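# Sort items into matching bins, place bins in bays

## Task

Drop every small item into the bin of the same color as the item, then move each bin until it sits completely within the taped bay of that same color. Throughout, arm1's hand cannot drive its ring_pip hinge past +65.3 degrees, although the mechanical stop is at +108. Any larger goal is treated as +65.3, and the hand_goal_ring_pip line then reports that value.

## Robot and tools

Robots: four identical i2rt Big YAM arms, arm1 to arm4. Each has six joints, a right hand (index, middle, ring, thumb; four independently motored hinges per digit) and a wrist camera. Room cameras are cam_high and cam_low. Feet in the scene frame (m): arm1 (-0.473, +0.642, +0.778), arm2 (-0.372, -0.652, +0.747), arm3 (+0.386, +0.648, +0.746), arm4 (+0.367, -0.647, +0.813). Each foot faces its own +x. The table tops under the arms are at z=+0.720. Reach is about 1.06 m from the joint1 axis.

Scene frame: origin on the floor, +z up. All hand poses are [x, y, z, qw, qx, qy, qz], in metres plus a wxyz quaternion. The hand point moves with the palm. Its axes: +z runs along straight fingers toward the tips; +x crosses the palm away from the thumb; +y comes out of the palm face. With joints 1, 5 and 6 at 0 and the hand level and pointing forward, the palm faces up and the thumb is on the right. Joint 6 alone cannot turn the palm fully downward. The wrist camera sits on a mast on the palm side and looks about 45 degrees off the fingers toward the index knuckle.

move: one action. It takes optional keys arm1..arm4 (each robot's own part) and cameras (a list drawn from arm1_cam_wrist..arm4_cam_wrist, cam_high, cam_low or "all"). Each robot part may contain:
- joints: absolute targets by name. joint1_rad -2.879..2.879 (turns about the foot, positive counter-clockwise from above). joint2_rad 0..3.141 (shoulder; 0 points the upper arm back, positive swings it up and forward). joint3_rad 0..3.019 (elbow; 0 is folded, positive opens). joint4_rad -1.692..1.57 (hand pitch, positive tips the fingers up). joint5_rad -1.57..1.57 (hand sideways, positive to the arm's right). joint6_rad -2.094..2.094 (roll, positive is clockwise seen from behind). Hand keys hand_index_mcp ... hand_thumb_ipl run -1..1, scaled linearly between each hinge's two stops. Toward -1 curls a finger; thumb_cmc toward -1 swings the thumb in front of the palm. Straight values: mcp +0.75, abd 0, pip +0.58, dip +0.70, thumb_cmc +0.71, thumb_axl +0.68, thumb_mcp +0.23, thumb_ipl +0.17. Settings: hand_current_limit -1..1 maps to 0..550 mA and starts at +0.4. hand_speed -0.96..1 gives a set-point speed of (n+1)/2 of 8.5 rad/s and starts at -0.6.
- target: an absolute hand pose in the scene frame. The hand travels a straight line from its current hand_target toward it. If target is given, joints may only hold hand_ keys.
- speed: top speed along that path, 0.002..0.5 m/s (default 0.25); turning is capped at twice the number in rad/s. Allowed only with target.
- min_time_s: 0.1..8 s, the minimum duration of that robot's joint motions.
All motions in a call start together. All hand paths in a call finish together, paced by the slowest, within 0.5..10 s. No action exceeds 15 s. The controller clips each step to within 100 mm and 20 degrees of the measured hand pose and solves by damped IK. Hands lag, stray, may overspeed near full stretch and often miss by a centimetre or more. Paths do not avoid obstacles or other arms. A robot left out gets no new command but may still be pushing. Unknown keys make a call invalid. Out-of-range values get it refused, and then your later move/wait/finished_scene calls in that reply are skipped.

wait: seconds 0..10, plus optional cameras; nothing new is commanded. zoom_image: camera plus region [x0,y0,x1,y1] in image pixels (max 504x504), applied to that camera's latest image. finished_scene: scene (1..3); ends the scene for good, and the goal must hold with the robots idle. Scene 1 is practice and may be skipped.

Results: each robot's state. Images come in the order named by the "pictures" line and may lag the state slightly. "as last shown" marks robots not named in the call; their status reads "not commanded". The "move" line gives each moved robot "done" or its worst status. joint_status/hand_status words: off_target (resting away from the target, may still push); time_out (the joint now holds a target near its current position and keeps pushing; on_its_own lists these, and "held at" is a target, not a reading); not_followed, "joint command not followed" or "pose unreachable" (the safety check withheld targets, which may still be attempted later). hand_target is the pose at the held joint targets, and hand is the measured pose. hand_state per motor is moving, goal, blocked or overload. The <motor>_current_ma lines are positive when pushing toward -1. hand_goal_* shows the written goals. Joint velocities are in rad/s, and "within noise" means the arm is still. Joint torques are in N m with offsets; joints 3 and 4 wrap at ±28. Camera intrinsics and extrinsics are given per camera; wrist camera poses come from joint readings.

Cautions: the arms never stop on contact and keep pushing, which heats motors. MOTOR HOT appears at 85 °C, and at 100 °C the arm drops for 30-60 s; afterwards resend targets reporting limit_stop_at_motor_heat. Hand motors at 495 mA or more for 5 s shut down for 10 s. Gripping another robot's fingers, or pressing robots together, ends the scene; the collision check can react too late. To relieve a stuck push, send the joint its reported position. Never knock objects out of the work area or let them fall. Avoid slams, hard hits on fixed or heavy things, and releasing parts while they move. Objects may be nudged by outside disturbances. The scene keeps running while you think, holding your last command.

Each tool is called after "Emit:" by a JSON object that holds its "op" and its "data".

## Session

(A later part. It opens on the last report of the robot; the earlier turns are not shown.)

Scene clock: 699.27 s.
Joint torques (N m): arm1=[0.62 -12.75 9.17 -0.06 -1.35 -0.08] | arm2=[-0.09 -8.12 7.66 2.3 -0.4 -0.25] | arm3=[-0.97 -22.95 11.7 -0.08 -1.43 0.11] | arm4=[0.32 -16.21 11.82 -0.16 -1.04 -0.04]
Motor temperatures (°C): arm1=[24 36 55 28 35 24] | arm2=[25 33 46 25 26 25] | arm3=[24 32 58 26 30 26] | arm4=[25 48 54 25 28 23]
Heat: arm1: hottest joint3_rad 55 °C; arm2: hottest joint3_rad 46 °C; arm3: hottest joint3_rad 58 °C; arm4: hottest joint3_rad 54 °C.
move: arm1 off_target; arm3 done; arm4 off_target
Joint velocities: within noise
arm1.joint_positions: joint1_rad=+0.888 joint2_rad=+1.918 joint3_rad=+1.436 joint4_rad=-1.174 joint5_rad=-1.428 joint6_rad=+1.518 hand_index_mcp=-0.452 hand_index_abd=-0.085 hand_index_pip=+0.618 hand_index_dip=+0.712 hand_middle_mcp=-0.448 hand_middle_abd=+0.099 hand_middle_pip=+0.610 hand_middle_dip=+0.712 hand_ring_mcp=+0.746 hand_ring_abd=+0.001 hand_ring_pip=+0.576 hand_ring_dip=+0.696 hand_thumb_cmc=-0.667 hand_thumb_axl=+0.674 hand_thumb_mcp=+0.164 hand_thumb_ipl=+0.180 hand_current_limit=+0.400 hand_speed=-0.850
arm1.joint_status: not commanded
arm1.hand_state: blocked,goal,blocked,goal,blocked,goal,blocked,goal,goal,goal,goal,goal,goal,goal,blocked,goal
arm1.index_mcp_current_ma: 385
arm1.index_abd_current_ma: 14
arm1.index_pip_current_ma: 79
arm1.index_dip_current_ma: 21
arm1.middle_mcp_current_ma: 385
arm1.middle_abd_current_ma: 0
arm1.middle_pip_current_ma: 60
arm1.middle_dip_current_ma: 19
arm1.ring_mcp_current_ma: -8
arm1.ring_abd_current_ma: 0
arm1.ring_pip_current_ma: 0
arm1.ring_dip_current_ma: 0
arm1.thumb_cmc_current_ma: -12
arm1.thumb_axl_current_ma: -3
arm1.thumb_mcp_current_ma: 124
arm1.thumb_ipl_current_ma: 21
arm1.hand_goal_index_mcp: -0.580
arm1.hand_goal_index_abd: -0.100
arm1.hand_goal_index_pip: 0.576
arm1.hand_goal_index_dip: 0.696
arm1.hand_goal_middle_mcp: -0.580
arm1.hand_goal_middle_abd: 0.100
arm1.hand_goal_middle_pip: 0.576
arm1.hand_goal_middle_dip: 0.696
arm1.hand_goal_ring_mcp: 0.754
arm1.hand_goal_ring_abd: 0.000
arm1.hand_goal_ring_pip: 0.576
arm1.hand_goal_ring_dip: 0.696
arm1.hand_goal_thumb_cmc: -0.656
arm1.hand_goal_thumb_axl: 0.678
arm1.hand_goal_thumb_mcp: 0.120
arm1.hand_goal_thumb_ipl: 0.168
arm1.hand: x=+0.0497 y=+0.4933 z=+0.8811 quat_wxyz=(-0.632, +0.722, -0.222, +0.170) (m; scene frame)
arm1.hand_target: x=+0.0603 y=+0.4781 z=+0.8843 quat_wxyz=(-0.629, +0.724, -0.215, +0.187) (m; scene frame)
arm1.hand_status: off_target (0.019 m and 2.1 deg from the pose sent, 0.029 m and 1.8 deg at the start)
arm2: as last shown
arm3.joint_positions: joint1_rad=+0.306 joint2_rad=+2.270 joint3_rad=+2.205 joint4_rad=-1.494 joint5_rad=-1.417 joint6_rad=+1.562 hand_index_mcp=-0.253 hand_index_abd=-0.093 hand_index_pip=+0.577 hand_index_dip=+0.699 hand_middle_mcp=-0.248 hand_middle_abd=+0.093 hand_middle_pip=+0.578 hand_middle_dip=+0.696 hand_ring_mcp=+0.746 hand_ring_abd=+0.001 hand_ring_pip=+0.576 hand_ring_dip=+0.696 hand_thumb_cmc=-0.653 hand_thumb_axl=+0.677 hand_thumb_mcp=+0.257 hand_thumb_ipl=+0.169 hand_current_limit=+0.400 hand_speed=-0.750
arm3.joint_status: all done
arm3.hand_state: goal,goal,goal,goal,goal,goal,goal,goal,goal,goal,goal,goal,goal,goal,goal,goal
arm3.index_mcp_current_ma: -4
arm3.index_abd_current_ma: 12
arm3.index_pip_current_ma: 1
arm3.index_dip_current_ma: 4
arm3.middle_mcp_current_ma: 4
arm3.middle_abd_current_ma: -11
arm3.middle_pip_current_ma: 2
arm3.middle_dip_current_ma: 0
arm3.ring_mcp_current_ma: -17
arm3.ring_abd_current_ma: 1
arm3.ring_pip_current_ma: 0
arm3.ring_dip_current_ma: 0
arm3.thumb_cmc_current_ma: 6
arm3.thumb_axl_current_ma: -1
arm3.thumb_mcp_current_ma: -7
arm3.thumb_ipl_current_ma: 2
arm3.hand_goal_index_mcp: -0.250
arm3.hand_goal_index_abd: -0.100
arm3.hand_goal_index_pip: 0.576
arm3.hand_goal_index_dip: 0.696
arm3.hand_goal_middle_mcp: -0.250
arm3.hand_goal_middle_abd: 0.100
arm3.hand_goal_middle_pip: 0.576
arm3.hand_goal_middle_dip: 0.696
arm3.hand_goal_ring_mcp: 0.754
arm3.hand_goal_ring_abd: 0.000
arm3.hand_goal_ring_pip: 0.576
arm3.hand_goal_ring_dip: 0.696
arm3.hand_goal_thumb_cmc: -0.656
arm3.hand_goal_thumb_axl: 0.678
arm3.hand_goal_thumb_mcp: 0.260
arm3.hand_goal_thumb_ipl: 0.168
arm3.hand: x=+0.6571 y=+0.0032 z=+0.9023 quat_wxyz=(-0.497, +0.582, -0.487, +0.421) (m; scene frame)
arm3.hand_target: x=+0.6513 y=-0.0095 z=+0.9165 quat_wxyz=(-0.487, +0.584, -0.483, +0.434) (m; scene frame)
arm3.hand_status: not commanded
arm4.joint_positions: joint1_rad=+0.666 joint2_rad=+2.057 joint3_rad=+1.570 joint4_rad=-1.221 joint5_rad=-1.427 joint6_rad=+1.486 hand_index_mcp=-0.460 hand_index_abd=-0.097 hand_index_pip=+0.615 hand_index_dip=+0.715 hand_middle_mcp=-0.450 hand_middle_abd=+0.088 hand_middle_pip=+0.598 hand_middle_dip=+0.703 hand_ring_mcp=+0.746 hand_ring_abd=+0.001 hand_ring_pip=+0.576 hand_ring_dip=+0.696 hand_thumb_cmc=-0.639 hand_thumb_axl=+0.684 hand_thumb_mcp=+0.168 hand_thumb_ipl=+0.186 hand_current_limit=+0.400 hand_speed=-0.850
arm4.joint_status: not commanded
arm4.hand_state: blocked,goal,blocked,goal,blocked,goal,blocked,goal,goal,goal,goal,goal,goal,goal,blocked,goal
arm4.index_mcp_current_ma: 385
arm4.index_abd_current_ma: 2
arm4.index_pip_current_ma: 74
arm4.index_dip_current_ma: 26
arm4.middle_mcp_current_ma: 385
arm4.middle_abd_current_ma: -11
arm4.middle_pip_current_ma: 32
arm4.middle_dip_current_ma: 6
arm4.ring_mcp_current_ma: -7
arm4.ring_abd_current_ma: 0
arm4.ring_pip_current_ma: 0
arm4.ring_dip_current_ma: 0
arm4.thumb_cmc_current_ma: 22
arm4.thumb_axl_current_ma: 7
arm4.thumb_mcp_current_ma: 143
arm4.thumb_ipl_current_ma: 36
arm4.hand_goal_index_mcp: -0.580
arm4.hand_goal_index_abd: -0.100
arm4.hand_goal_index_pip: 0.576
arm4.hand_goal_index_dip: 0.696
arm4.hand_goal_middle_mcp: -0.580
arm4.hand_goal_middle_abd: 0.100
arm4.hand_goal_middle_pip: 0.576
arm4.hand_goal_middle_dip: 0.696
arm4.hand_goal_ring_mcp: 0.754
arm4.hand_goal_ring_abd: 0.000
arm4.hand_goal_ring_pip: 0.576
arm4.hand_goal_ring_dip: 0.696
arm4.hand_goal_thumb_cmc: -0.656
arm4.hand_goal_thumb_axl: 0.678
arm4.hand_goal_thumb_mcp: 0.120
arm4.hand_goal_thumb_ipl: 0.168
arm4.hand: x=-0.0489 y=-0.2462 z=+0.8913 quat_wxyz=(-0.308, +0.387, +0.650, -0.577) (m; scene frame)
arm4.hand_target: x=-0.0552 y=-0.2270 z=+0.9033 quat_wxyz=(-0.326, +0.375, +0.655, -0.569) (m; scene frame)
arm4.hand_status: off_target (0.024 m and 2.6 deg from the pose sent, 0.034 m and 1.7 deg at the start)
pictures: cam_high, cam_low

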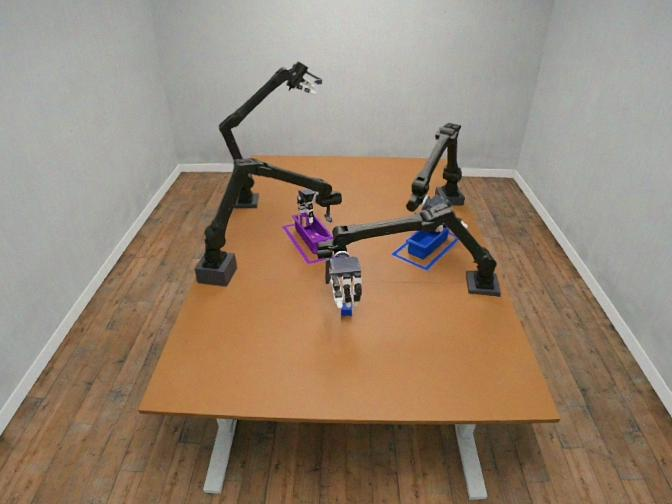

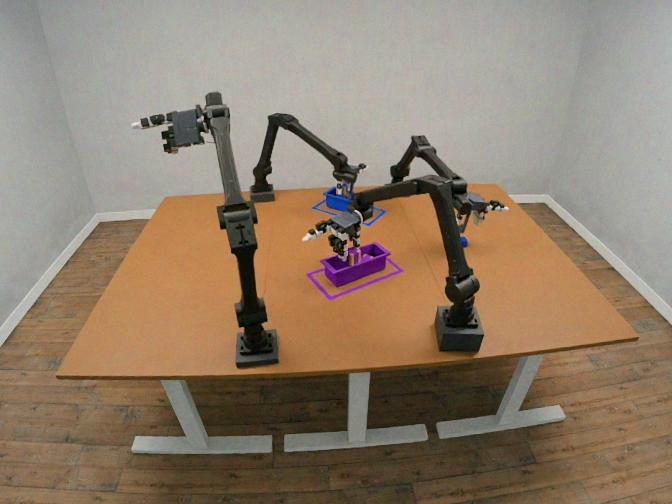

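Emit:
{"op": "move", "data": {"arm1": {"joints": {"hand_speed": -0.7, "hand_index_mcp": -0.28, "hand_middle_mcp": -0.28, "hand_thumb_mcp": 0.25}}, "arm4": {"target": [-0.080, -0.209, 0.903, 0.3251, -0.3739, -0.6555, 0.5699], "speed": 0.05}, "arm3": {"target": [0.624, -0.035, 0.878, 0.4516, -0.5195, 0.5474, -0.4759], "speed": 0.08}, "cameras": ["cam_low", "cam_high"]}}

Emit:
{"op": "zoom_image", "data": {"camera": "cam_low", "region": [310, 220, 410, 290]}}

Emit:
{"op": "zoom_image", "data": {"camera": "cam_high", "region": [280, 190, 350, 260]}}

Emit:
{"op": "zoom_image", "data": {"camera": "cam_high", "region": [300, 260, 400, 340]}}

Emit:
{"op": "zoom_image", "data": {"camera": "cam_low", "region": [410, 170, 520, 260]}}

Emit:
{"op": "zoom_image", "data": {"camera": "cam_low", "region": [300, 160, 400, 230]}}

Scene clock: 731.93 s.
Joint torques (N m): arm1=[1.03 -12.92 8.9 -0.09 -1.37 -0.02] | arm2=[-0.21 -8.53 7.8 2.39 -0.4 -0.31] | arm3=[-0.91 -25.29 7.19 1.1 -1.01 0.12] | arm4=[1.61 -17.14 11.86 0.81 -1.04 0.24]
Motor temperatures (°C): arm1=[24 34 55 28 35 24] | arm2=[25 33 46 25 26 25] | arm3=[24 38 55 26 30 26] | arm4=[25 44 61 25 29 23]
Heat: arm1: hottest joint3_rad 55 °C; arm2: hottest joint3_rad 46 °C; arm3: hottest joint3_rad 55 °C; arm4: hottest joint3_rad 61 °C.
move: arm1 off_target; arm3 off_target; arm4 off_target
Joint velocities: within noise
arm1.joint_positions: joint1_rad=+0.883 joint2_rad=+1.920 joint3_rad=+1.440 joint4_rad=-1.174 joint5_rad=-1.428 joint6_rad=+1.514 hand_index_mcp=-0.284 hand_index_abd=-0.087 hand_index_pip=+0.575 hand_index_dip=+0.697 hand_middle_mcp=-0.302 hand_middle_abd=+0.099 hand_middle_pip=+0.566 hand_middle_dip=+0.692 hand_ring_mcp=+0.746 hand_ring_abd=+0.001 hand_ring_pip=+0.576 hand_ring_dip=+0.696 hand_thumb_cmc=-0.658 hand_thumb_axl=+0.676 hand_thumb_mcp=+0.247 hand_thumb_ipl=+0.170 hand_current_limit=+0.400 hand_speed=-0.700
arm1.joint_status: hand_middle_mcp off_target (ended at -0.302, target -0.280); the others done
arm1.hand_state: goal,goal,goal,goal,blocked,goal,goal,goal,goal,goal,goal,goal,goal,goal,goal,goal
arm1.index_mcp_current_ma: -3
arm1.index_abd_current_ma: 12
arm1.index_pip_current_ma: 0
arm1.index_dip_current_ma: 0
arm1.middle_mcp_current_ma: -34
arm1.middle_abd_current_ma: 0
arm1.middle_pip_current_ma: -9
arm1.middle_dip_current_ma: -2
arm1.ring_mcp_current_ma: -8
arm1.ring_abd_current_ma: 0
arm1.ring_pip_current_ma: 0
arm1.ring_dip_current_ma: 0
arm1.thumb_cmc_current_ma: -1
arm1.thumb_axl_current_ma: -1
arm1.thumb_mcp_current_ma: -3
arm1.thumb_ipl_current_ma: 1
arm1.hand_goal_index_mcp: -0.280
arm1.hand_goal_index_abd: -0.100
arm1.hand_goal_index_pip: 0.576
arm1.hand_goal_index_dip: 0.696
arm1.hand_goal_middle_mcp: -0.280
arm1.hand_goal_middle_abd: 0.100
arm1.hand_goal_middle_pip: 0.576
arm1.hand_goal_middle_dip: 0.696
arm1.hand_goal_ring_mcp: 0.754
arm1.hand_goal_ring_abd: 0.000
arm1.hand_goal_ring_pip: 0.576
arm1.hand_goal_ring_dip: 0.696
arm1.hand_goal_thumb_cmc: -0.656
arm1.hand_goal_thumb_axl: 0.678
arm1.hand_goal_thumb_mcp: 0.250
arm1.hand_goal_thumb_ipl: 0.168
arm1.hand: x=+0.0503 y=+0.4898 z=+0.8810 quat_wxyz=(-0.631, +0.723, -0.222, +0.174) (m; scene frame)
arm1.hand_target: x=+0.0603 y=+0.4783 z=+0.8841 quat_wxyz=(-0.629, +0.724, -0.215, +0.187) (m; scene frame)
arm1.hand_status: not commanded
arm2: as last shown
arm3.joint_positions: joint1_rad=+0.261 joint2_rad=+2.217 joint3_rad=+1.994 joint4_rad=-0.842 joint5_rad=-1.381 joint6_rad=+2.081 hand_index_mcp=-0.253 hand_index_abd=-0.093 hand_index_pip=+0.577 hand_index_dip=+0.699 hand_middle_mcp=-0.248 hand_middle_abd=+0.093 hand_middle_pip=+0.578 hand_middle_dip=+0.696 hand_ring_mcp=+0.746 hand_ring_abd=+0.001 hand_ring_pip=+0.576 hand_ring_dip=+0.696 hand_thumb_cmc=-0.653 hand_thumb_axl=+0.677 hand_thumb_mcp=+0.257 hand_thumb_ipl=+0.169 hand_current_limit=+0.400 hand_speed=-0.750
arm3.joint_status: not commanded
arm3.hand_state: goal,goal,goal,goal,goal,goal,goal,goal,goal,goal,goal,goal,goal,goal,goal,goal
arm3.index_mcp_current_ma: -4
arm3.index_abd_current_ma: 12
arm3.index_pip_current_ma: 1
arm3.index_dip_current_ma: 4
arm3.middle_mcp_current_ma: 4
arm3.middle_abd_current_ma: -11
arm3.middle_pip_current_ma: 2
arm3.middle_dip_current_ma: 0
arm3.ring_mcp_current_ma: -17
arm3.ring_abd_current_ma: 1
arm3.ring_pip_current_ma: 0
arm3.ring_dip_current_ma: 0
arm3.thumb_cmc_current_ma: 5
arm3.thumb_axl_current_ma: -1
arm3.thumb_mcp_current_ma: -7
arm3.thumb_ipl_current_ma: 2
arm3.hand_goal_index_mcp: -0.250
arm3.hand_goal_index_abd: -0.100
arm3.hand_goal_index_pip: 0.576
arm3.hand_goal_index_dip: 0.696
arm3.hand_goal_middle_mcp: -0.250
arm3.hand_goal_middle_abd: 0.100
arm3.hand_goal_middle_pip: 0.576
arm3.hand_goal_middle_dip: 0.696
arm3.hand_goal_ring_mcp: 0.754
arm3.hand_goal_ring_abd: 0.000
arm3.hand_goal_ring_pip: 0.576
arm3.hand_goal_ring_dip: 0.696
arm3.hand_goal_thumb_cmc: -0.656
arm3.hand_goal_thumb_axl: 0.678
arm3.hand_goal_thumb_mcp: 0.260
arm3.hand_goal_thumb_ipl: 0.168
arm3.hand: x=+0.6315 y=-0.0329 z=+0.8649 quat_wxyz=(-0.468, +0.546, -0.534, +0.445) (m; scene frame)
arm3.hand_target: x=+0.6237 y=-0.0350 z=+0.8780 quat_wxyz=(-0.460, +0.546, -0.534, +0.453) (m; scene frame)
arm3.hand_status: off_target (0.015 m and 5.2 deg from the pose sent, 0.056 m and 12.9 deg at the start; a joint's target at an end of its range on 31 of 70 steps)
arm4.joint_positions: joint1_rad=+0.669 joint2_rad=+2.107 joint3_rad=+1.657 joint4_rad=-1.178 joint5_rad=-1.429 joint6_rad=+1.558 hand_index_mcp=-0.460 hand_index_abd=-0.097 hand_index_pip=+0.615 hand_index_dip=+0.715 hand_middle_mcp=-0.450 hand_middle_abd=+0.088 hand_middle_pip=+0.598 hand_middle_dip=+0.703 hand_ring_mcp=+0.746 hand_ring_abd=+0.001 hand_ring_pip=+0.576 hand_ring_dip=+0.696 hand_thumb_cmc=-0.639 hand_thumb_axl=+0.684 hand_thumb_mcp=+0.168 hand_thumb_ipl=+0.186 hand_current_limit=+0.400 hand_speed=-0.850
arm4.joint_status: not commanded
arm4.hand_state: blocked,goal,blocked,goal,blocked,goal,blocked,goal,goal,goal,goal,goal,goal,goal,blocked,goal
arm4.index_mcp_current_ma: 385
arm4.index_abd_current_ma: 2
arm4.index_pip_current_ma: 74
arm4.index_dip_current_ma: 26
arm4.middle_mcp_current_ma: 385
arm4.middle_abd_current_ma: -11
arm4.middle_pip_current_ma: 32
arm4.middle_dip_current_ma: 6
arm4.ring_mcp_current_ma: -7
arm4.ring_abd_current_ma: 0
arm4.ring_pip_current_ma: 0
arm4.ring_dip_current_ma: 0
arm4.thumb_cmc_current_ma: 22
arm4.thumb_axl_current_ma: 7
arm4.thumb_mcp_current_ma: 143
arm4.thumb_ipl_current_ma: 36
arm4.hand_goal_index_mcp: -0.580
arm4.hand_goal_index_abd: -0.100
arm4.hand_goal_index_pip: 0.576
arm4.hand_goal_index_dip: 0.696
arm4.hand_goal_middle_mcp: -0.580
arm4.hand_goal_middle_abd: 0.100
arm4.hand_goal_middle_pip: 0.576
arm4.hand_goal_middle_dip: 0.696
arm4.hand_goal_ring_mcp: 0.754
arm4.hand_goal_ring_abd: 0.000
arm4.hand_goal_ring_pip: 0.576
arm4.hand_goal_ring_dip: 0.696
arm4.hand_goal_thumb_cmc: -0.656
arm4.hand_goal_thumb_axl: 0.678
arm4.hand_goal_thumb_mcp: 0.120
arm4.hand_goal_thumb_ipl: 0.168
arm4.hand: x=-0.0659 y=-0.2223 z=+0.8916 quat_wxyz=(-0.314, +0.386, +0.650, -0.575) (m; scene frame)
arm4.hand_target: x=-0.0792 y=-0.2099 z=+0.9035 quat_wxyz=(-0.325, +0.373, +0.656, -0.570) (m; scene frame)
arm4.hand_status: off_target (0.023 m and 2.1 deg from the pose sent, 0.050 m and 2.6 deg at the start)
pictures: cam_high, cam_low

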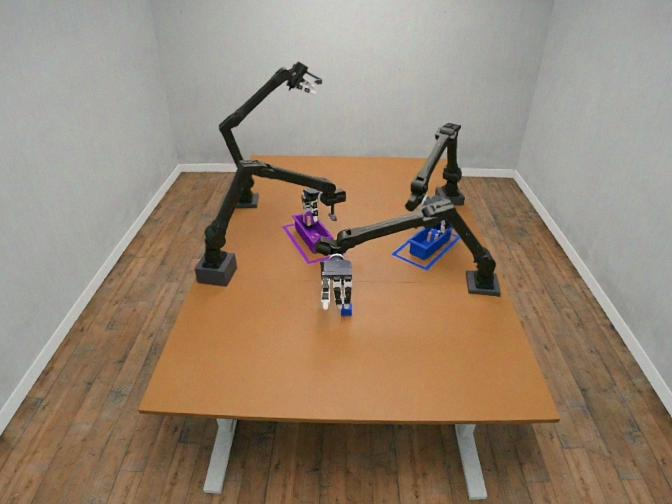

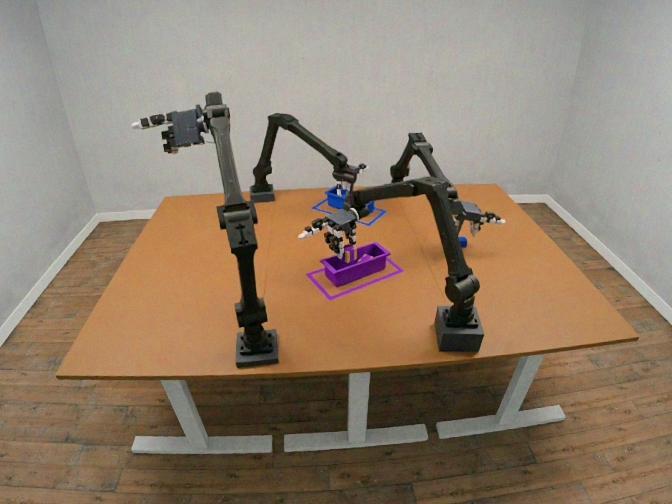

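Scaled by 5.040 from the camera's 672x504 image, which has a finer 960x720 frame.

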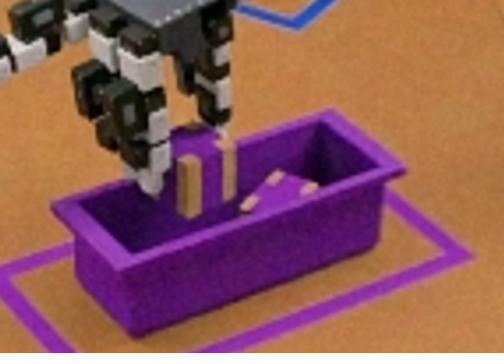

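Scaled by 7.200 from the camera's 672x504 image, which has a finer 960x720 frame.

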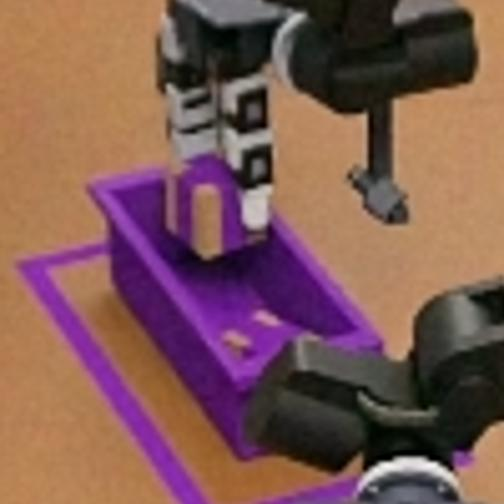

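Scaled by 5.040 from the camera's 672x504 image, which has a finer 960x720 frame.

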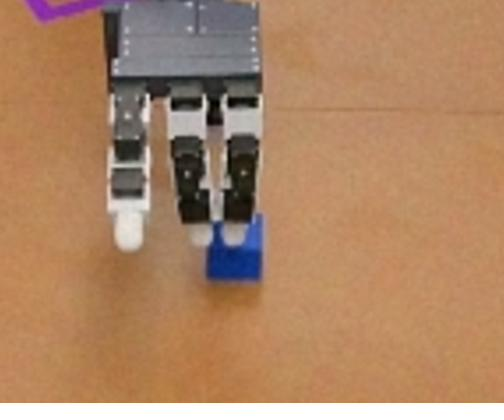

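Scaled by 4.582 from the camera's 672x504 image, which has a finer 960x720 frame.

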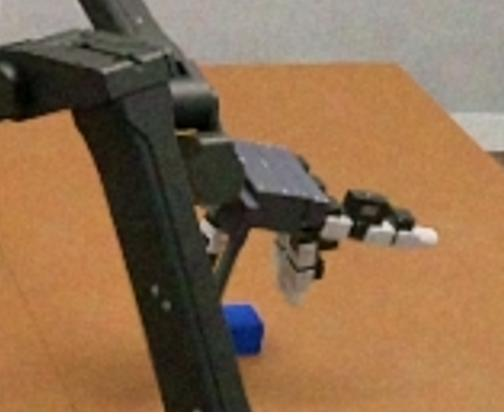

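Scaled by 5.040 from the camera's 672x504 image, which has a finer 960x720 frame.

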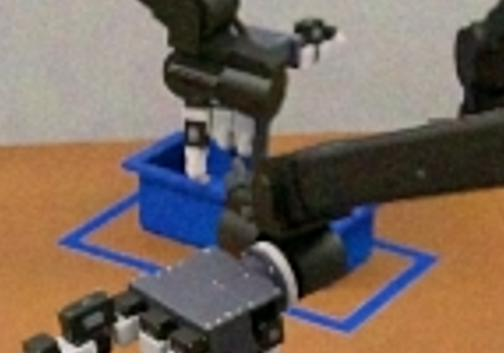

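Emit:
{"op": "move", "data": {"arm1": {"joints": {"joint2_rad": 1.65, "hand_index_mcp": -0.33, "hand_middle_mcp": -0.34, "hand_thumb_mcp": 0.23}, "min_time_s": 3}, "arm4": {"joints": {"hand_speed": -0.7, "hand_index_mcp": -0.28, "hand_middle_mcp": -0.28, "hand_thumb_mcp": 0.25}}, "arm3": {"target": [0.612, -0.017, 0.843, 0.4759, -0.5474, 0.5195, -0.4516], "speed": 0.05}, "cameras": ["cam_low", "cam_high"]}}

Emit:
{"op": "zoom_image", "data": {"camera": "cam_high", "region": [400, 190, 470, 260]}}

Emit:
{"op": "zoom_image", "data": {"camera": "cam_high", "region": [280, 190, 350, 260]}}

Emit:
{"op": "zoom_image", "data": {"camera": "cam_high", "region": [300, 260, 400, 340]}}

Emit:
{"op": "zoom_image", "data": {"camera": "cam_low", "region": [410, 170, 520, 260]}}

Scene clock: 757.10 s.
Joint torques (N m): arm1=[0.97 -13.63 9.87 0.35 -1.36 -0.08] | arm2=[-0.38 -8.23 7.76 2.35 -0.39 -0.29] | arm3=[-0.97 -22.83 8.85 0.23 -1.43 -0.06] | arm4=[1.55 -17.14 11.85 0.81 -1.02 0.22]
Motor temperatures (°C): arm1=[24 36 53 28 35 24] | arm2=[25 33 46 25 26 25] | arm3=[24 40 53 26 29 26] | arm4=[25 46 57 25 29 23]
Heat: arm1: hottest joint3_rad 53 °C; arm2: hottest joint3_rad 46 °C; arm3: hottest joint3_rad 53 °C; arm4: hottest joint3_rad 57 °C.
move: arm1 done; arm3 off_target; arm4 done
Joint velocities: within noise
arm1.joint_positions: joint1_rad=+0.883 joint2_rad=+1.669 joint3_rad=+1.440 joint4_rad=-1.174 joint5_rad=-1.428 joint6_rad=+1.511 hand_index_mcp=-0.328 hand_index_abd=-0.087 hand_index_pip=+0.575 hand_index_dip=+0.697 hand_middle_mcp=-0.341 hand_middle_abd=+0.098 hand_middle_pip=+0.571 hand_middle_dip=+0.693 hand_ring_mcp=+0.746 hand_ring_abd=+0.001 hand_ring_pip=+0.576 hand_ring_dip=+0.696 hand_thumb_cmc=-0.656 hand_thumb_axl=+0.676 hand_thumb_mcp=+0.231 hand_thumb_ipl=+0.170 hand_current_limit=+0.400 hand_speed=-0.700
arm1.joint_status: all done
arm1.hand_state: goal,goal,goal,goal,goal,goal,goal,goal,goal,goal,goal,goal,goal,goal,goal,goal
arm1.index_mcp_current_ma: 1
arm1.index_abd_current_ma: 12
arm1.index_pip_current_ma: 0
arm1.index_dip_current_ma: 0
arm1.middle_mcp_current_ma: 0
arm1.middle_abd_current_ma: -1
arm1.middle_pip_current_ma: -4
arm1.middle_dip_current_ma: -2
arm1.ring_mcp_current_ma: -9
arm1.ring_abd_current_ma: 0
arm1.ring_pip_current_ma: 0
arm1.ring_dip_current_ma: 0
arm1.thumb_cmc_current_ma: 0
arm1.thumb_axl_current_ma: -1
arm1.thumb_mcp_current_ma: 1
arm1.thumb_ipl_current_ma: 1
arm1.hand_goal_index_mcp: -0.330
arm1.hand_goal_index_abd: -0.100
arm1.hand_goal_index_pip: 0.576
arm1.hand_goal_index_dip: 0.696
arm1.hand_goal_middle_mcp: -0.340
arm1.hand_goal_middle_abd: 0.100
arm1.hand_goal_middle_pip: 0.576
arm1.hand_goal_middle_dip: 0.696
arm1.hand_goal_ring_mcp: 0.754
arm1.hand_goal_ring_abd: 0.000
arm1.hand_goal_ring_pip: 0.576
arm1.hand_goal_ring_dip: 0.696
arm1.hand_goal_thumb_cmc: -0.656
arm1.hand_goal_thumb_axl: 0.678
arm1.hand_goal_thumb_mcp: 0.230
arm1.hand_goal_thumb_ipl: 0.168
arm1.hand: x=+0.0431 y=+0.4946 z=+1.0056 quat_wxyz=(-0.600, +0.742, -0.141, +0.264) (m; scene frame)
arm1.hand_target: x=+0.0486 y=+0.4862 z=+1.0299 quat_wxyz=(-0.590, +0.744, -0.123, +0.288) (m; scene frame)
arm1.hand_status: not commanded
arm2: as last shown
arm3.joint_positions: joint1_rad=+0.244 joint2_rad=+2.216 joint3_rad=+1.922 joint4_rad=-0.957 joint5_rad=-1.420 joint6_rad=+1.898 hand_index_mcp=-0.253 hand_index_abd=-0.093 hand_index_pip=+0.577 hand_index_dip=+0.699 hand_middle_mcp=-0.248 hand_middle_abd=+0.093 hand_middle_pip=+0.578 hand_middle_dip=+0.696 hand_ring_mcp=+0.746 hand_ring_abd=+0.001 hand_ring_pip=+0.576 hand_ring_dip=+0.696 hand_thumb_cmc=-0.653 hand_thumb_axl=+0.677 hand_thumb_mcp=+0.257 hand_thumb_ipl=+0.169 hand_current_limit=+0.400 hand_speed=-0.750
arm3.joint_status: not commanded
arm3.hand_state: goal,goal,goal,goal,goal,goal,goal,goal,goal,goal,goal,goal,goal,goal,goal,goal
arm3.index_mcp_current_ma: -4
arm3.index_abd_current_ma: 12
arm3.index_pip_current_ma: 1
arm3.index_dip_current_ma: 4
arm3.middle_mcp_current_ma: 4
arm3.middle_abd_current_ma: -11
arm3.middle_pip_current_ma: 2
arm3.middle_dip_current_ma: 0
arm3.ring_mcp_current_ma: -17
arm3.ring_abd_current_ma: 1
arm3.ring_pip_current_ma: 0
arm3.ring_dip_current_ma: 0
arm3.thumb_cmc_current_ma: 4
arm3.thumb_axl_current_ma: -1
arm3.thumb_mcp_current_ma: -7
arm3.thumb_ipl_current_ma: 2
arm3.hand_goal_index_mcp: -0.250
arm3.hand_goal_index_abd: -0.100
arm3.hand_goal_index_pip: 0.576
arm3.hand_goal_index_dip: 0.696
arm3.hand_goal_middle_mcp: -0.250
arm3.hand_goal_middle_abd: 0.100
arm3.hand_goal_middle_pip: 0.576
arm3.hand_goal_middle_dip: 0.696
arm3.hand_goal_ring_mcp: 0.754
arm3.hand_goal_ring_abd: 0.000
arm3.hand_goal_ring_pip: 0.576
arm3.hand_goal_ring_dip: 0.696
arm3.hand_goal_thumb_cmc: -0.656
arm3.hand_goal_thumb_axl: 0.678
arm3.hand_goal_thumb_mcp: 0.260
arm3.hand_goal_thumb_ipl: 0.168
arm3.hand: x=+0.6185 y=-0.0095 z=+0.8382 quat_wxyz=(-0.481, +0.546, -0.523, +0.444) (m; scene frame)
arm3.hand_target: x=+0.6120 y=-0.0168 z=+0.8430 quat_wxyz=(-0.476, +0.547, -0.520, +0.452) (m; scene frame)
arm3.hand_status: off_target (0.011 m and 1.2 deg from the pose sent, 0.033 m and 2.0 deg at the start)
arm4.joint_positions: joint1_rad=+0.670 joint2_rad=+2.107 joint3_rad=+1.657 joint4_rad=-1.176 joint5_rad=-1.431 joint6_rad=+1.563 hand_index_mcp=-0.287 hand_index_abd=-0.097 hand_index_pip=+0.579 hand_index_dip=+0.699 hand_middle_mcp=-0.286 hand_middle_abd=+0.088 hand_middle_pip=+0.578 hand_middle_dip=+0.698 hand_ring_mcp=+0.746 hand_ring_abd=+0.001 hand_ring_pip=+0.576 hand_ring_dip=+0.696 hand_thumb_cmc=-0.653 hand_thumb_axl=+0.680 hand_thumb_mcp=+0.247 hand_thumb_ipl=+0.170 hand_current_limit=+0.400 hand_speed=-0.700
arm4.joint_status: all done
arm4.hand_state: goal,goal,goal,goal,goal,goal,goal,goal,goal,goal,goal,goal,goal,goal,goal,goal
arm4.index_mcp_current_ma: -6
arm4.index_abd_current_ma: 2
arm4.index_pip_current_ma: 1
arm4.index_dip_current_ma: 2
arm4.middle_mcp_current_ma: -6
arm4.middle_abd_current_ma: -11
arm4.middle_pip_current_ma: 1
arm4.middle_dip_current_ma: 1
arm4.ring_mcp_current_ma: -7
arm4.ring_abd_current_ma: 0
arm4.ring_pip_current_ma: 0
arm4.ring_dip_current_ma: 0
arm4.thumb_cmc_current_ma: 2
arm4.thumb_axl_current_ma: 1
arm4.thumb_mcp_current_ma: -2
arm4.thumb_ipl_current_ma: 1
arm4.hand_goal_index_mcp: -0.280
arm4.hand_goal_index_abd: -0.100
arm4.hand_goal_index_pip: 0.576
arm4.hand_goal_index_dip: 0.696
arm4.hand_goal_middle_mcp: -0.280
arm4.hand_goal_middle_abd: 0.100
arm4.hand_goal_middle_pip: 0.576
arm4.hand_goal_middle_dip: 0.696
arm4.hand_goal_ring_mcp: 0.754
arm4.hand_goal_ring_abd: 0.000
arm4.hand_goal_ring_pip: 0.576
arm4.hand_goal_ring_dip: 0.696
arm4.hand_goal_thumb_cmc: -0.656
arm4.hand_goal_thumb_axl: 0.678
arm4.hand_goal_thumb_mcp: 0.250
arm4.hand_goal_thumb_ipl: 0.168
arm4.hand: x=-0.0661 y=-0.2226 z=+0.8919 quat_wxyz=(-0.313, +0.387, +0.649, -0.576) (m; scene frame)
arm4.hand_target: x=-0.0792 y=-0.2099 z=+0.9035 quat_wxyz=(-0.325, +0.373, +0.656, -0.570) (m; scene frame)
arm4.hand_status: not commanded
pictures: cam_high, cam_low

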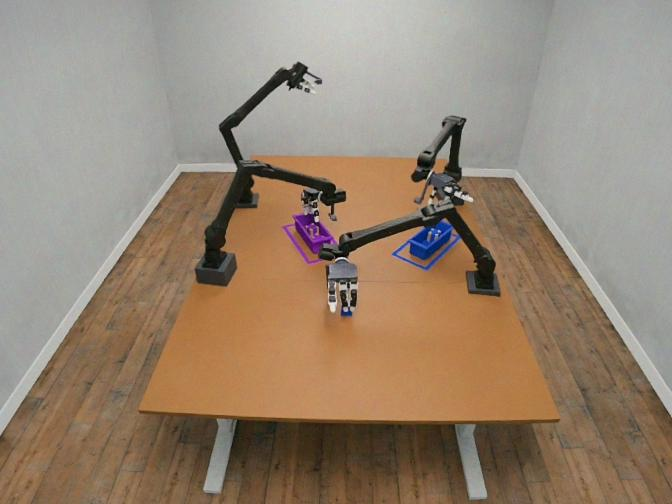

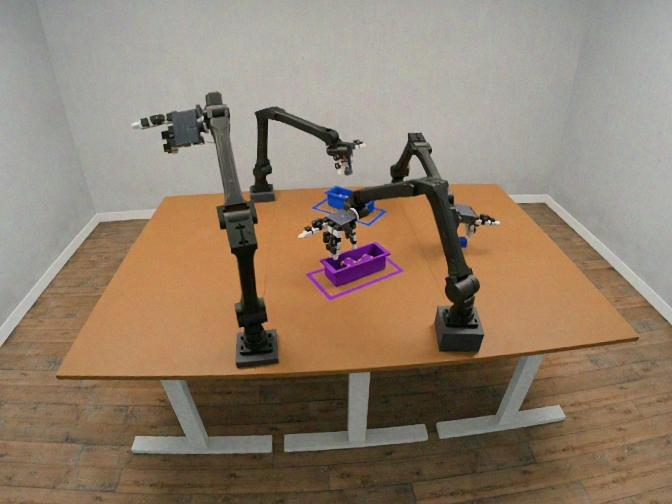

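Scaled by 7.200 from the camera's 672x504 image, which has a finer 960x720 frame.

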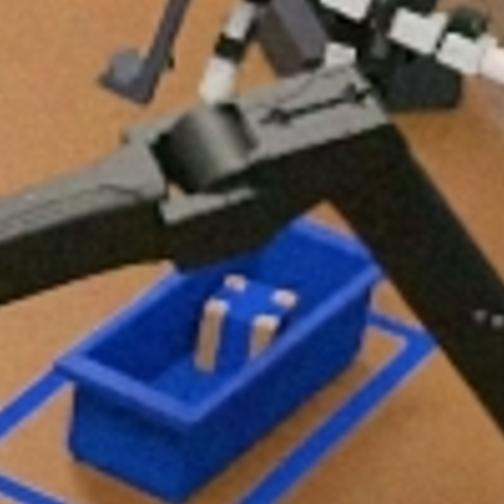

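Scaled by 7.200 from the camera's 672x504 image, which has a finer 960x720 frame.

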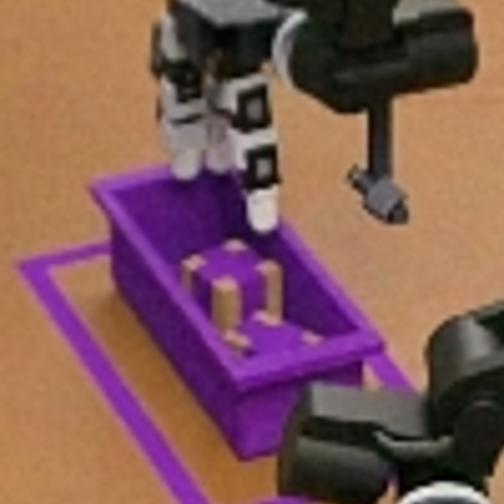

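Scaled by 5.040 from the camera's 672x504 image, which has a finer 960x720 frame.

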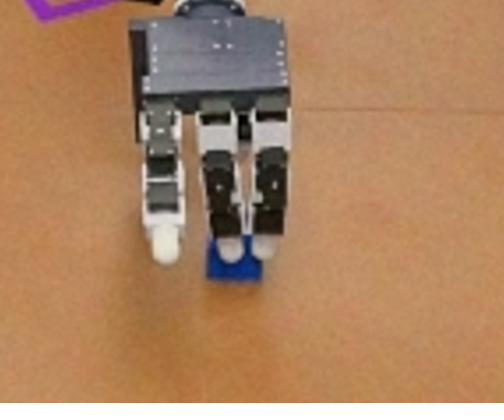

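Scaled by 4.582 from the camera's 672x504 image, which has a finer 960x720 frame.

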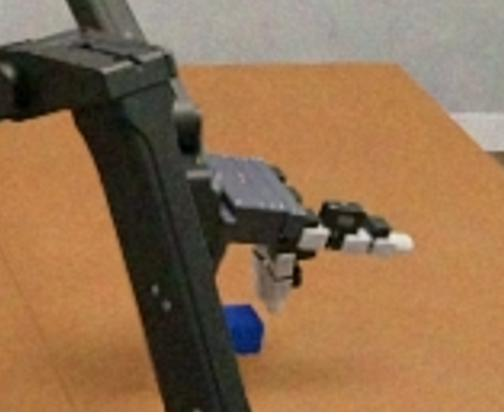

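Emit:
{"op": "move", "data": {"arm4": {"joints": {"joint2_rad": 1.5}, "min_time_s": 4}, "arm1": {"joints": {"joint2_rad": 1.0, "joint1_rad": 0.3}, "min_time_s": 5}, "arm3": {"target": [0.618, -0.026, 0.808, 0.4759, -0.5474, 0.5195, -0.4516], "speed": 0.05}, "cameras": ["cam_high", "cam_low"]}}

Scene clock: 784.33 s.
Joint torques (N m): arm1=[0.5 -4.07 10.11 1.28 -0.98 -0.27] | arm2=[-0.79 -7.94 7.77 2.22 -0.39 -0.33] | arm3=[-0.26 -22.77 8.94 0.91 -1.33 0.14] | arm4=[1.61 -12.1 13.38 1.65 -0.88 0.08]
Motor temperatures (°C): arm1=[24 34 53 28 35 24] | arm2=[25 33 46 25 26 25] | arm3=[24 46 54 26 30 26] | arm4=[25 46 57 25 29 23]
Heat: arm1: hottest joint3_rad 53 °C; arm2: hottest joint3_rad 46 °C; arm3: hottest joint3_rad 54 °C; arm4: hottest joint3_rad 57 °C.
move: arm1 done; arm3 done; arm4 done
Joint velocities: within noise
arm1.joint_positions: joint1_rad=+0.314 joint2_rad=+1.009 joint3_rad=+1.440 joint4_rad=-1.174 joint5_rad=-1.428 joint6_rad=+1.511 hand_index_mcp=-0.328 hand_index_abd=-0.087 hand_index_pip=+0.575 hand_index_dip=+0.697 hand_middle_mcp=-0.341 hand_middle_abd=+0.098 hand_middle_pip=+0.571 hand_middle_dip=+0.693 hand_ring_mcp=+0.746 hand_ring_abd=+0.001 hand_ring_pip=+0.576 hand_ring_dip=+0.696 hand_thumb_cmc=-0.652 hand_thumb_axl=+0.676 hand_thumb_mcp=+0.231 hand_thumb_ipl=+0.170 hand_current_limit=+0.400 hand_speed=-0.700
arm1.joint_status: all done
arm1.hand_state: goal,goal,goal,goal,goal,goal,goal,goal,goal,goal,goal,goal,goal,goal,goal,goal
arm1.index_mcp_current_ma: 1
arm1.index_abd_current_ma: 12
arm1.index_pip_current_ma: 0
arm1.index_dip_current_ma: 0
arm1.middle_mcp_current_ma: 0
arm1.middle_abd_current_ma: -1
arm1.middle_pip_current_ma: -3
arm1.middle_dip_current_ma: -2
arm1.ring_mcp_current_ma: -9
arm1.ring_abd_current_ma: 0
arm1.ring_pip_current_ma: 0
arm1.ring_dip_current_ma: 0
arm1.thumb_cmc_current_ma: 3
arm1.thumb_axl_current_ma: -1
arm1.thumb_mcp_current_ma: 1
arm1.thumb_ipl_current_ma: 1
arm1.hand_goal_index_mcp: -0.330
arm1.hand_goal_index_abd: -0.100
arm1.hand_goal_index_pip: 0.576
arm1.hand_goal_index_dip: 0.696
arm1.hand_goal_middle_mcp: -0.340
arm1.hand_goal_middle_abd: 0.100
arm1.hand_goal_middle_pip: 0.576
arm1.hand_goal_middle_dip: 0.696
arm1.hand_goal_ring_mcp: 0.754
arm1.hand_goal_ring_abd: 0.000
arm1.hand_goal_ring_pip: 0.576
arm1.hand_goal_ring_dip: 0.696
arm1.hand_goal_thumb_cmc: -0.656
arm1.hand_goal_thumb_axl: 0.678
arm1.hand_goal_thumb_mcp: 0.230
arm1.hand_goal_thumb_ipl: 0.168
arm1.hand: x=-0.1838 y=+0.3888 z=+1.2859 quat_wxyz=(-0.321, +0.729, -0.134, +0.590) (m; scene frame)
arm1.hand_target: x=-0.1888 y=+0.3891 z=+1.3065 quat_wxyz=(-0.302, +0.729, -0.120, +0.602) (m; scene frame)
arm1.hand_status: not commanded
arm2: as last shown
arm3.joint_positions: joint1_rad=+0.244 joint2_rad=+2.266 joint3_rad=+1.922 joint4_rad=-0.886 joint5_rad=-1.420 joint6_rad=+1.910 hand_index_mcp=-0.253 hand_index_abd=-0.093 hand_index_pip=+0.577 hand_index_dip=+0.699 hand_middle_mcp=-0.248 hand_middle_abd=+0.093 hand_middle_pip=+0.578 hand_middle_dip=+0.696 hand_ring_mcp=+0.746 hand_ring_abd=+0.001 hand_ring_pip=+0.576 hand_ring_dip=+0.696 hand_thumb_cmc=-0.653 hand_thumb_axl=+0.677 hand_thumb_mcp=+0.257 hand_thumb_ipl=+0.169 hand_current_limit=+0.400 hand_speed=-0.750
arm3.joint_status: not commanded
arm3.hand_state: goal,goal,goal,goal,goal,goal,goal,goal,goal,goal,goal,goal,goal,goal,goal,goal
arm3.index_mcp_current_ma: -4
arm3.index_abd_current_ma: 12
arm3.index_pip_current_ma: 1
arm3.index_dip_current_ma: 4
arm3.middle_mcp_current_ma: 4
arm3.middle_abd_current_ma: -11
arm3.middle_pip_current_ma: 2
arm3.middle_dip_current_ma: 0
arm3.ring_mcp_current_ma: -17
arm3.ring_abd_current_ma: 1
arm3.ring_pip_current_ma: 0
arm3.ring_dip_current_ma: 0
arm3.thumb_cmc_current_ma: 4
arm3.thumb_axl_current_ma: -1
arm3.thumb_mcp_current_ma: -7
arm3.thumb_ipl_current_ma: 2
arm3.hand_goal_index_mcp: -0.250
arm3.hand_goal_index_abd: -0.100
arm3.hand_goal_index_pip: 0.576
arm3.hand_goal_index_dip: 0.696
arm3.hand_goal_middle_mcp: -0.250
arm3.hand_goal_middle_abd: 0.100
arm3.hand_goal_middle_pip: 0.576
arm3.hand_goal_middle_dip: 0.696
arm3.hand_goal_ring_mcp: 0.754
arm3.hand_goal_ring_abd: 0.000
arm3.hand_goal_ring_pip: 0.576
arm3.hand_goal_ring_dip: 0.696
arm3.hand_goal_thumb_cmc: -0.656
arm3.hand_goal_thumb_axl: 0.678
arm3.hand_goal_thumb_mcp: 0.260
arm3.hand_goal_thumb_ipl: 0.168
arm3.hand: x=+0.6196 y=-0.0183 z=+0.8057 quat_wxyz=(-0.479, +0.547, -0.521, +0.447) (m; scene frame)
arm3.hand_target: x=+0.6179 y=-0.0258 z=+0.8081 quat_wxyz=(-0.476, +0.548, -0.519, +0.451) (m; scene frame)
arm3.hand_status: done (0.008 m and 0.7 deg from the pose sent, 0.034 m and 1.2 deg at the start)
arm4.joint_positions: joint1_rad=+0.670 joint2_rad=+1.507 joint3_rad=+1.657 joint4_rad=-1.176 joint5_rad=-1.431 joint6_rad=+1.563 hand_index_mcp=-0.287 hand_index_abd=-0.097 hand_index_pip=+0.578 hand_index_dip=+0.699 hand_middle_mcp=-0.286 hand_middle_abd=+0.089 hand_middle_pip=+0.578 hand_middle_dip=+0.698 hand_ring_mcp=+0.746 hand_ring_abd=+0.001 hand_ring_pip=+0.576 hand_ring_dip=+0.696 hand_thumb_cmc=-0.653 hand_thumb_axl=+0.680 hand_thumb_mcp=+0.247 hand_thumb_ipl=+0.170 hand_current_limit=+0.400 hand_speed=-0.700
arm4.joint_status: all done
arm4.hand_state: goal,goal,goal,goal,goal,goal,goal,goal,goal,goal,goal,goal,goal,goal,goal,goal
arm4.index_mcp_current_ma: -6
arm4.index_abd_current_ma: 2
arm4.index_pip_current_ma: 1
arm4.index_dip_current_ma: 2
arm4.middle_mcp_current_ma: -6
arm4.middle_abd_current_ma: -10
arm4.middle_pip_current_ma: 1
arm4.middle_dip_current_ma: 1
arm4.ring_mcp_current_ma: -7
arm4.ring_abd_current_ma: 0
arm4.ring_pip_current_ma: 0
arm4.ring_dip_current_ma: 0
arm4.thumb_cmc_current_ma: 2
arm4.thumb_axl_current_ma: 1
arm4.thumb_mcp_current_ma: -2
arm4.thumb_ipl_current_ma: 1
arm4.hand_goal_index_mcp: -0.280
arm4.hand_goal_index_abd: -0.100
arm4.hand_goal_index_pip: 0.576
arm4.hand_goal_index_dip: 0.696
arm4.hand_goal_middle_mcp: -0.280
arm4.hand_goal_middle_abd: 0.100
arm4.hand_goal_middle_pip: 0.576
arm4.hand_goal_middle_dip: 0.696
arm4.hand_goal_ring_mcp: 0.754
arm4.hand_goal_ring_abd: 0.000
arm4.hand_goal_ring_pip: 0.576
arm4.hand_goal_ring_dip: 0.696
arm4.hand_goal_thumb_cmc: -0.656
arm4.hand_goal_thumb_axl: 0.678
arm4.hand_goal_thumb_mcp: 0.250
arm4.hand_goal_thumb_ipl: 0.168
arm4.hand: x=-0.0316 y=-0.2830 z=+1.2191 quat_wxyz=(-0.494, +0.204, +0.720, -0.442) (m; scene frame)
arm4.hand_target: x=-0.0364 y=-0.2832 z=+1.2485 quat_wxyz=(-0.509, +0.182, +0.723, -0.430) (m; scene frame)
arm4.hand_status: not commanded
pictures: cam_high, cam_low

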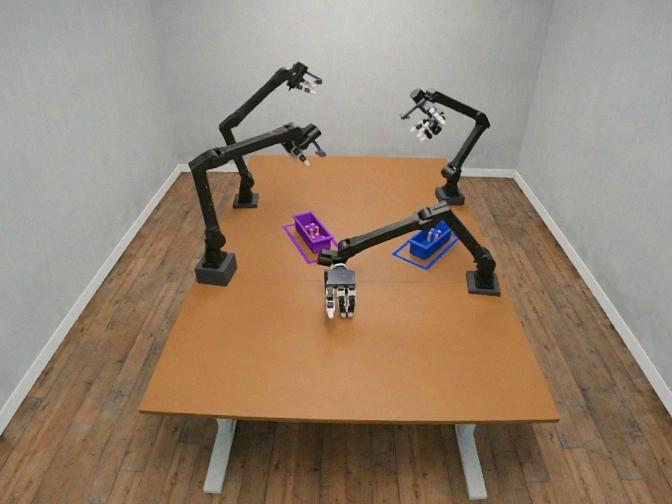

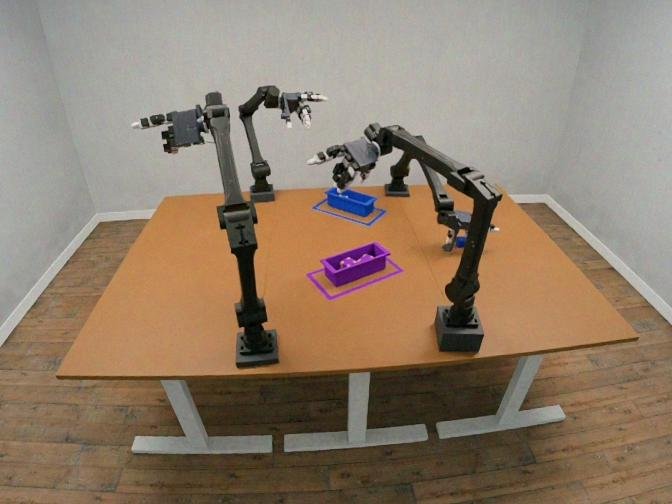

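Emit:
{"op": "zoom_image", "data": {"camera": "cam_low", "region": [410, 190, 520, 270]}}

Emit:
{"op": "zoom_image", "data": {"camera": "cam_high", "region": [290, 250, 390, 330]}}

Scaled by 4.582 from the camera's 672x504 image, which has a finer 960x720 frame.

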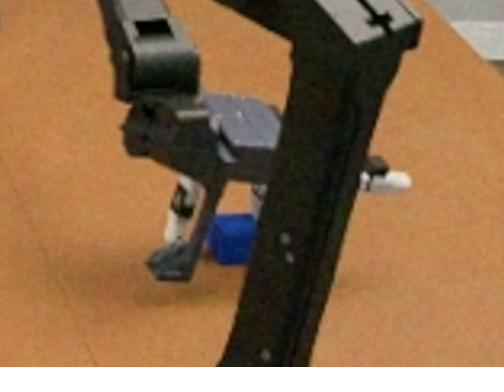

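Scaled by 5.040 from the camera's 672x504 image, which has a finer 960x720 frame.

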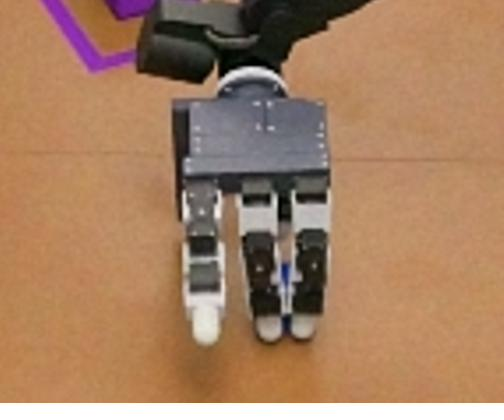

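Emit:
{"op": "move", "data": {"arm3": {"joints": {"hand_speed": -0.85, "hand_index_mcp": -0.58, "hand_middle_mcp": -0.58, "hand_thumb_mcp": 0.12}}, "cameras": ["cam_high", "cam_low"]}}

Emit:
{"op": "zoom_image", "data": {"camera": "cam_low", "region": [410, 190, 520, 270]}}

Scene clock: 792.30 s.
Joint torques (N m): arm1=[0.56 -3.84 10.17 1.28 -0.98 -0.27] | arm2=[-0.5 -8.18 7.69 2.35 -0.4 -0.31] | arm3=[-0.32 -22.77 8.94 0.9 -1.27 0.13] | arm4=[1.61 -12.1 13.37 1.65 -0.88 0.08]
Motor temperatures (°C): arm1=[24 34 54 28 35 24] | arm2=[25 33 46 25 26 25] | arm3=[24 46 54 26 30 26] | arm4=[25 46 58 25 29 23]
Heat: arm1: hottest joint3_rad 54 °C; arm2: hottest joint3_rad 46 °C; arm3: hottest joint3_rad 54 °C; arm4: hottest joint3_rad 58 °C.
move: arm3 off_target
Joint velocities: within noise
arm1, arm2, arm4: as last shown
arm3.joint_positions: joint1_rad=+0.244 joint2_rad=+2.266 joint3_rad=+1.922 joint4_rad=-0.886 joint5_rad=-1.420 joint6_rad=+1.912 hand_index_mcp=-0.480 hand_index_abd=-0.093 hand_index_pip=+0.602 hand_index_dip=+0.712 hand_middle_mcp=-0.482 hand_middle_abd=+0.093 hand_middle_pip=+0.609 hand_middle_dip=+0.709 hand_ring_mcp=+0.746 hand_ring_abd=+0.001 hand_ring_pip=+0.576 hand_ring_dip=+0.696 hand_thumb_cmc=-0.653 hand_thumb_axl=+0.677 hand_thumb_mcp=+0.161 hand_thumb_ipl=+0.185 hand_current_limit=+0.400 hand_speed=-0.850
arm3.joint_status: hand_index_mcp off_target (ended at -0.480, target -0.580); hand_middle_mcp off_target (ended at -0.482, target -0.580); hand_thumb_mcp off_target (ended at +0.161, target +0.120); the others done
arm3.hand_state: blocked,goal,blocked,goal,blocked,goal,blocked,goal,goal,goal,goal,goal,goal,goal,blocked,goal
arm3.index_mcp_current_ma: 385
arm3.index_abd_current_ma: 12
arm3.index_pip_current_ma: 69
arm3.index_dip_current_ma: 37
arm3.middle_mcp_current_ma: 385
arm3.middle_abd_current_ma: -12
arm3.middle_pip_current_ma: 92
arm3.middle_dip_current_ma: 28
arm3.ring_mcp_current_ma: -17
arm3.ring_abd_current_ma: 1
arm3.ring_pip_current_ma: 0
arm3.ring_dip_current_ma: 0
arm3.thumb_cmc_current_ma: 4
arm3.thumb_axl_current_ma: -1
arm3.thumb_mcp_current_ma: 168
arm3.thumb_ipl_current_ma: 57
arm3.hand_goal_index_mcp: -0.580
arm3.hand_goal_index_abd: -0.100
arm3.hand_goal_index_pip: 0.576
arm3.hand_goal_index_dip: 0.696
arm3.hand_goal_middle_mcp: -0.580
arm3.hand_goal_middle_abd: 0.100
arm3.hand_goal_middle_pip: 0.576
arm3.hand_goal_middle_dip: 0.696
arm3.hand_goal_ring_mcp: 0.754
arm3.hand_goal_ring_abd: 0.000
arm3.hand_goal_ring_pip: 0.576
arm3.hand_goal_ring_dip: 0.696
arm3.hand_goal_thumb_cmc: -0.656
arm3.hand_goal_thumb_axl: 0.678
arm3.hand_goal_thumb_mcp: 0.120
arm3.hand_goal_thumb_ipl: 0.168
arm3.hand: x=+0.6196 y=-0.0181 z=+0.8058 quat_wxyz=(-0.480, +0.547, -0.522, +0.446) (m; scene frame)
arm3.hand_target: x=+0.6179 y=-0.0258 z=+0.8081 quat_wxyz=(-0.476, +0.548, -0.519, +0.451) (m; scene frame)
arm3.hand_status: not commanded
pictures: cam_high, cam_low

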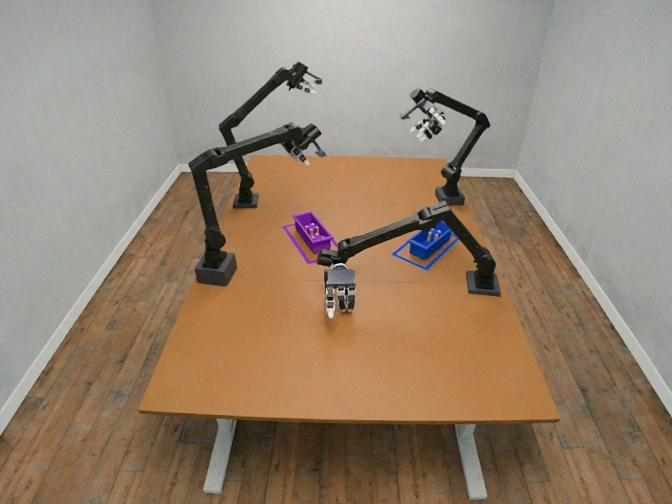

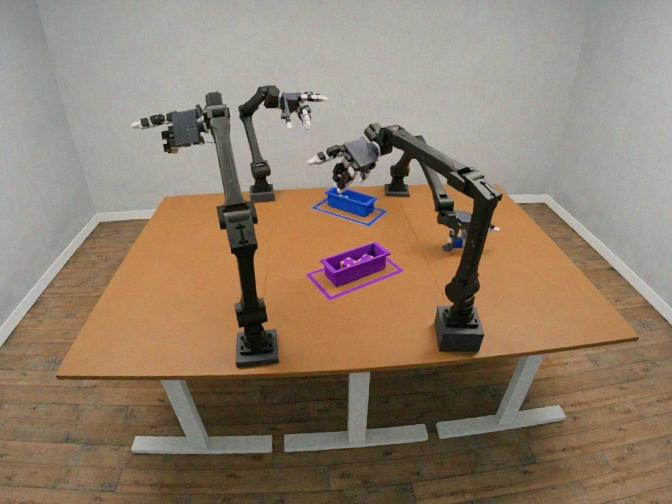

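Scaled by 4.582 from the camera's 672x504 image, which has a finer 960x720 frame.

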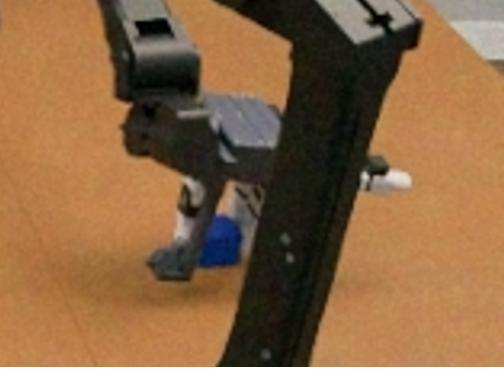

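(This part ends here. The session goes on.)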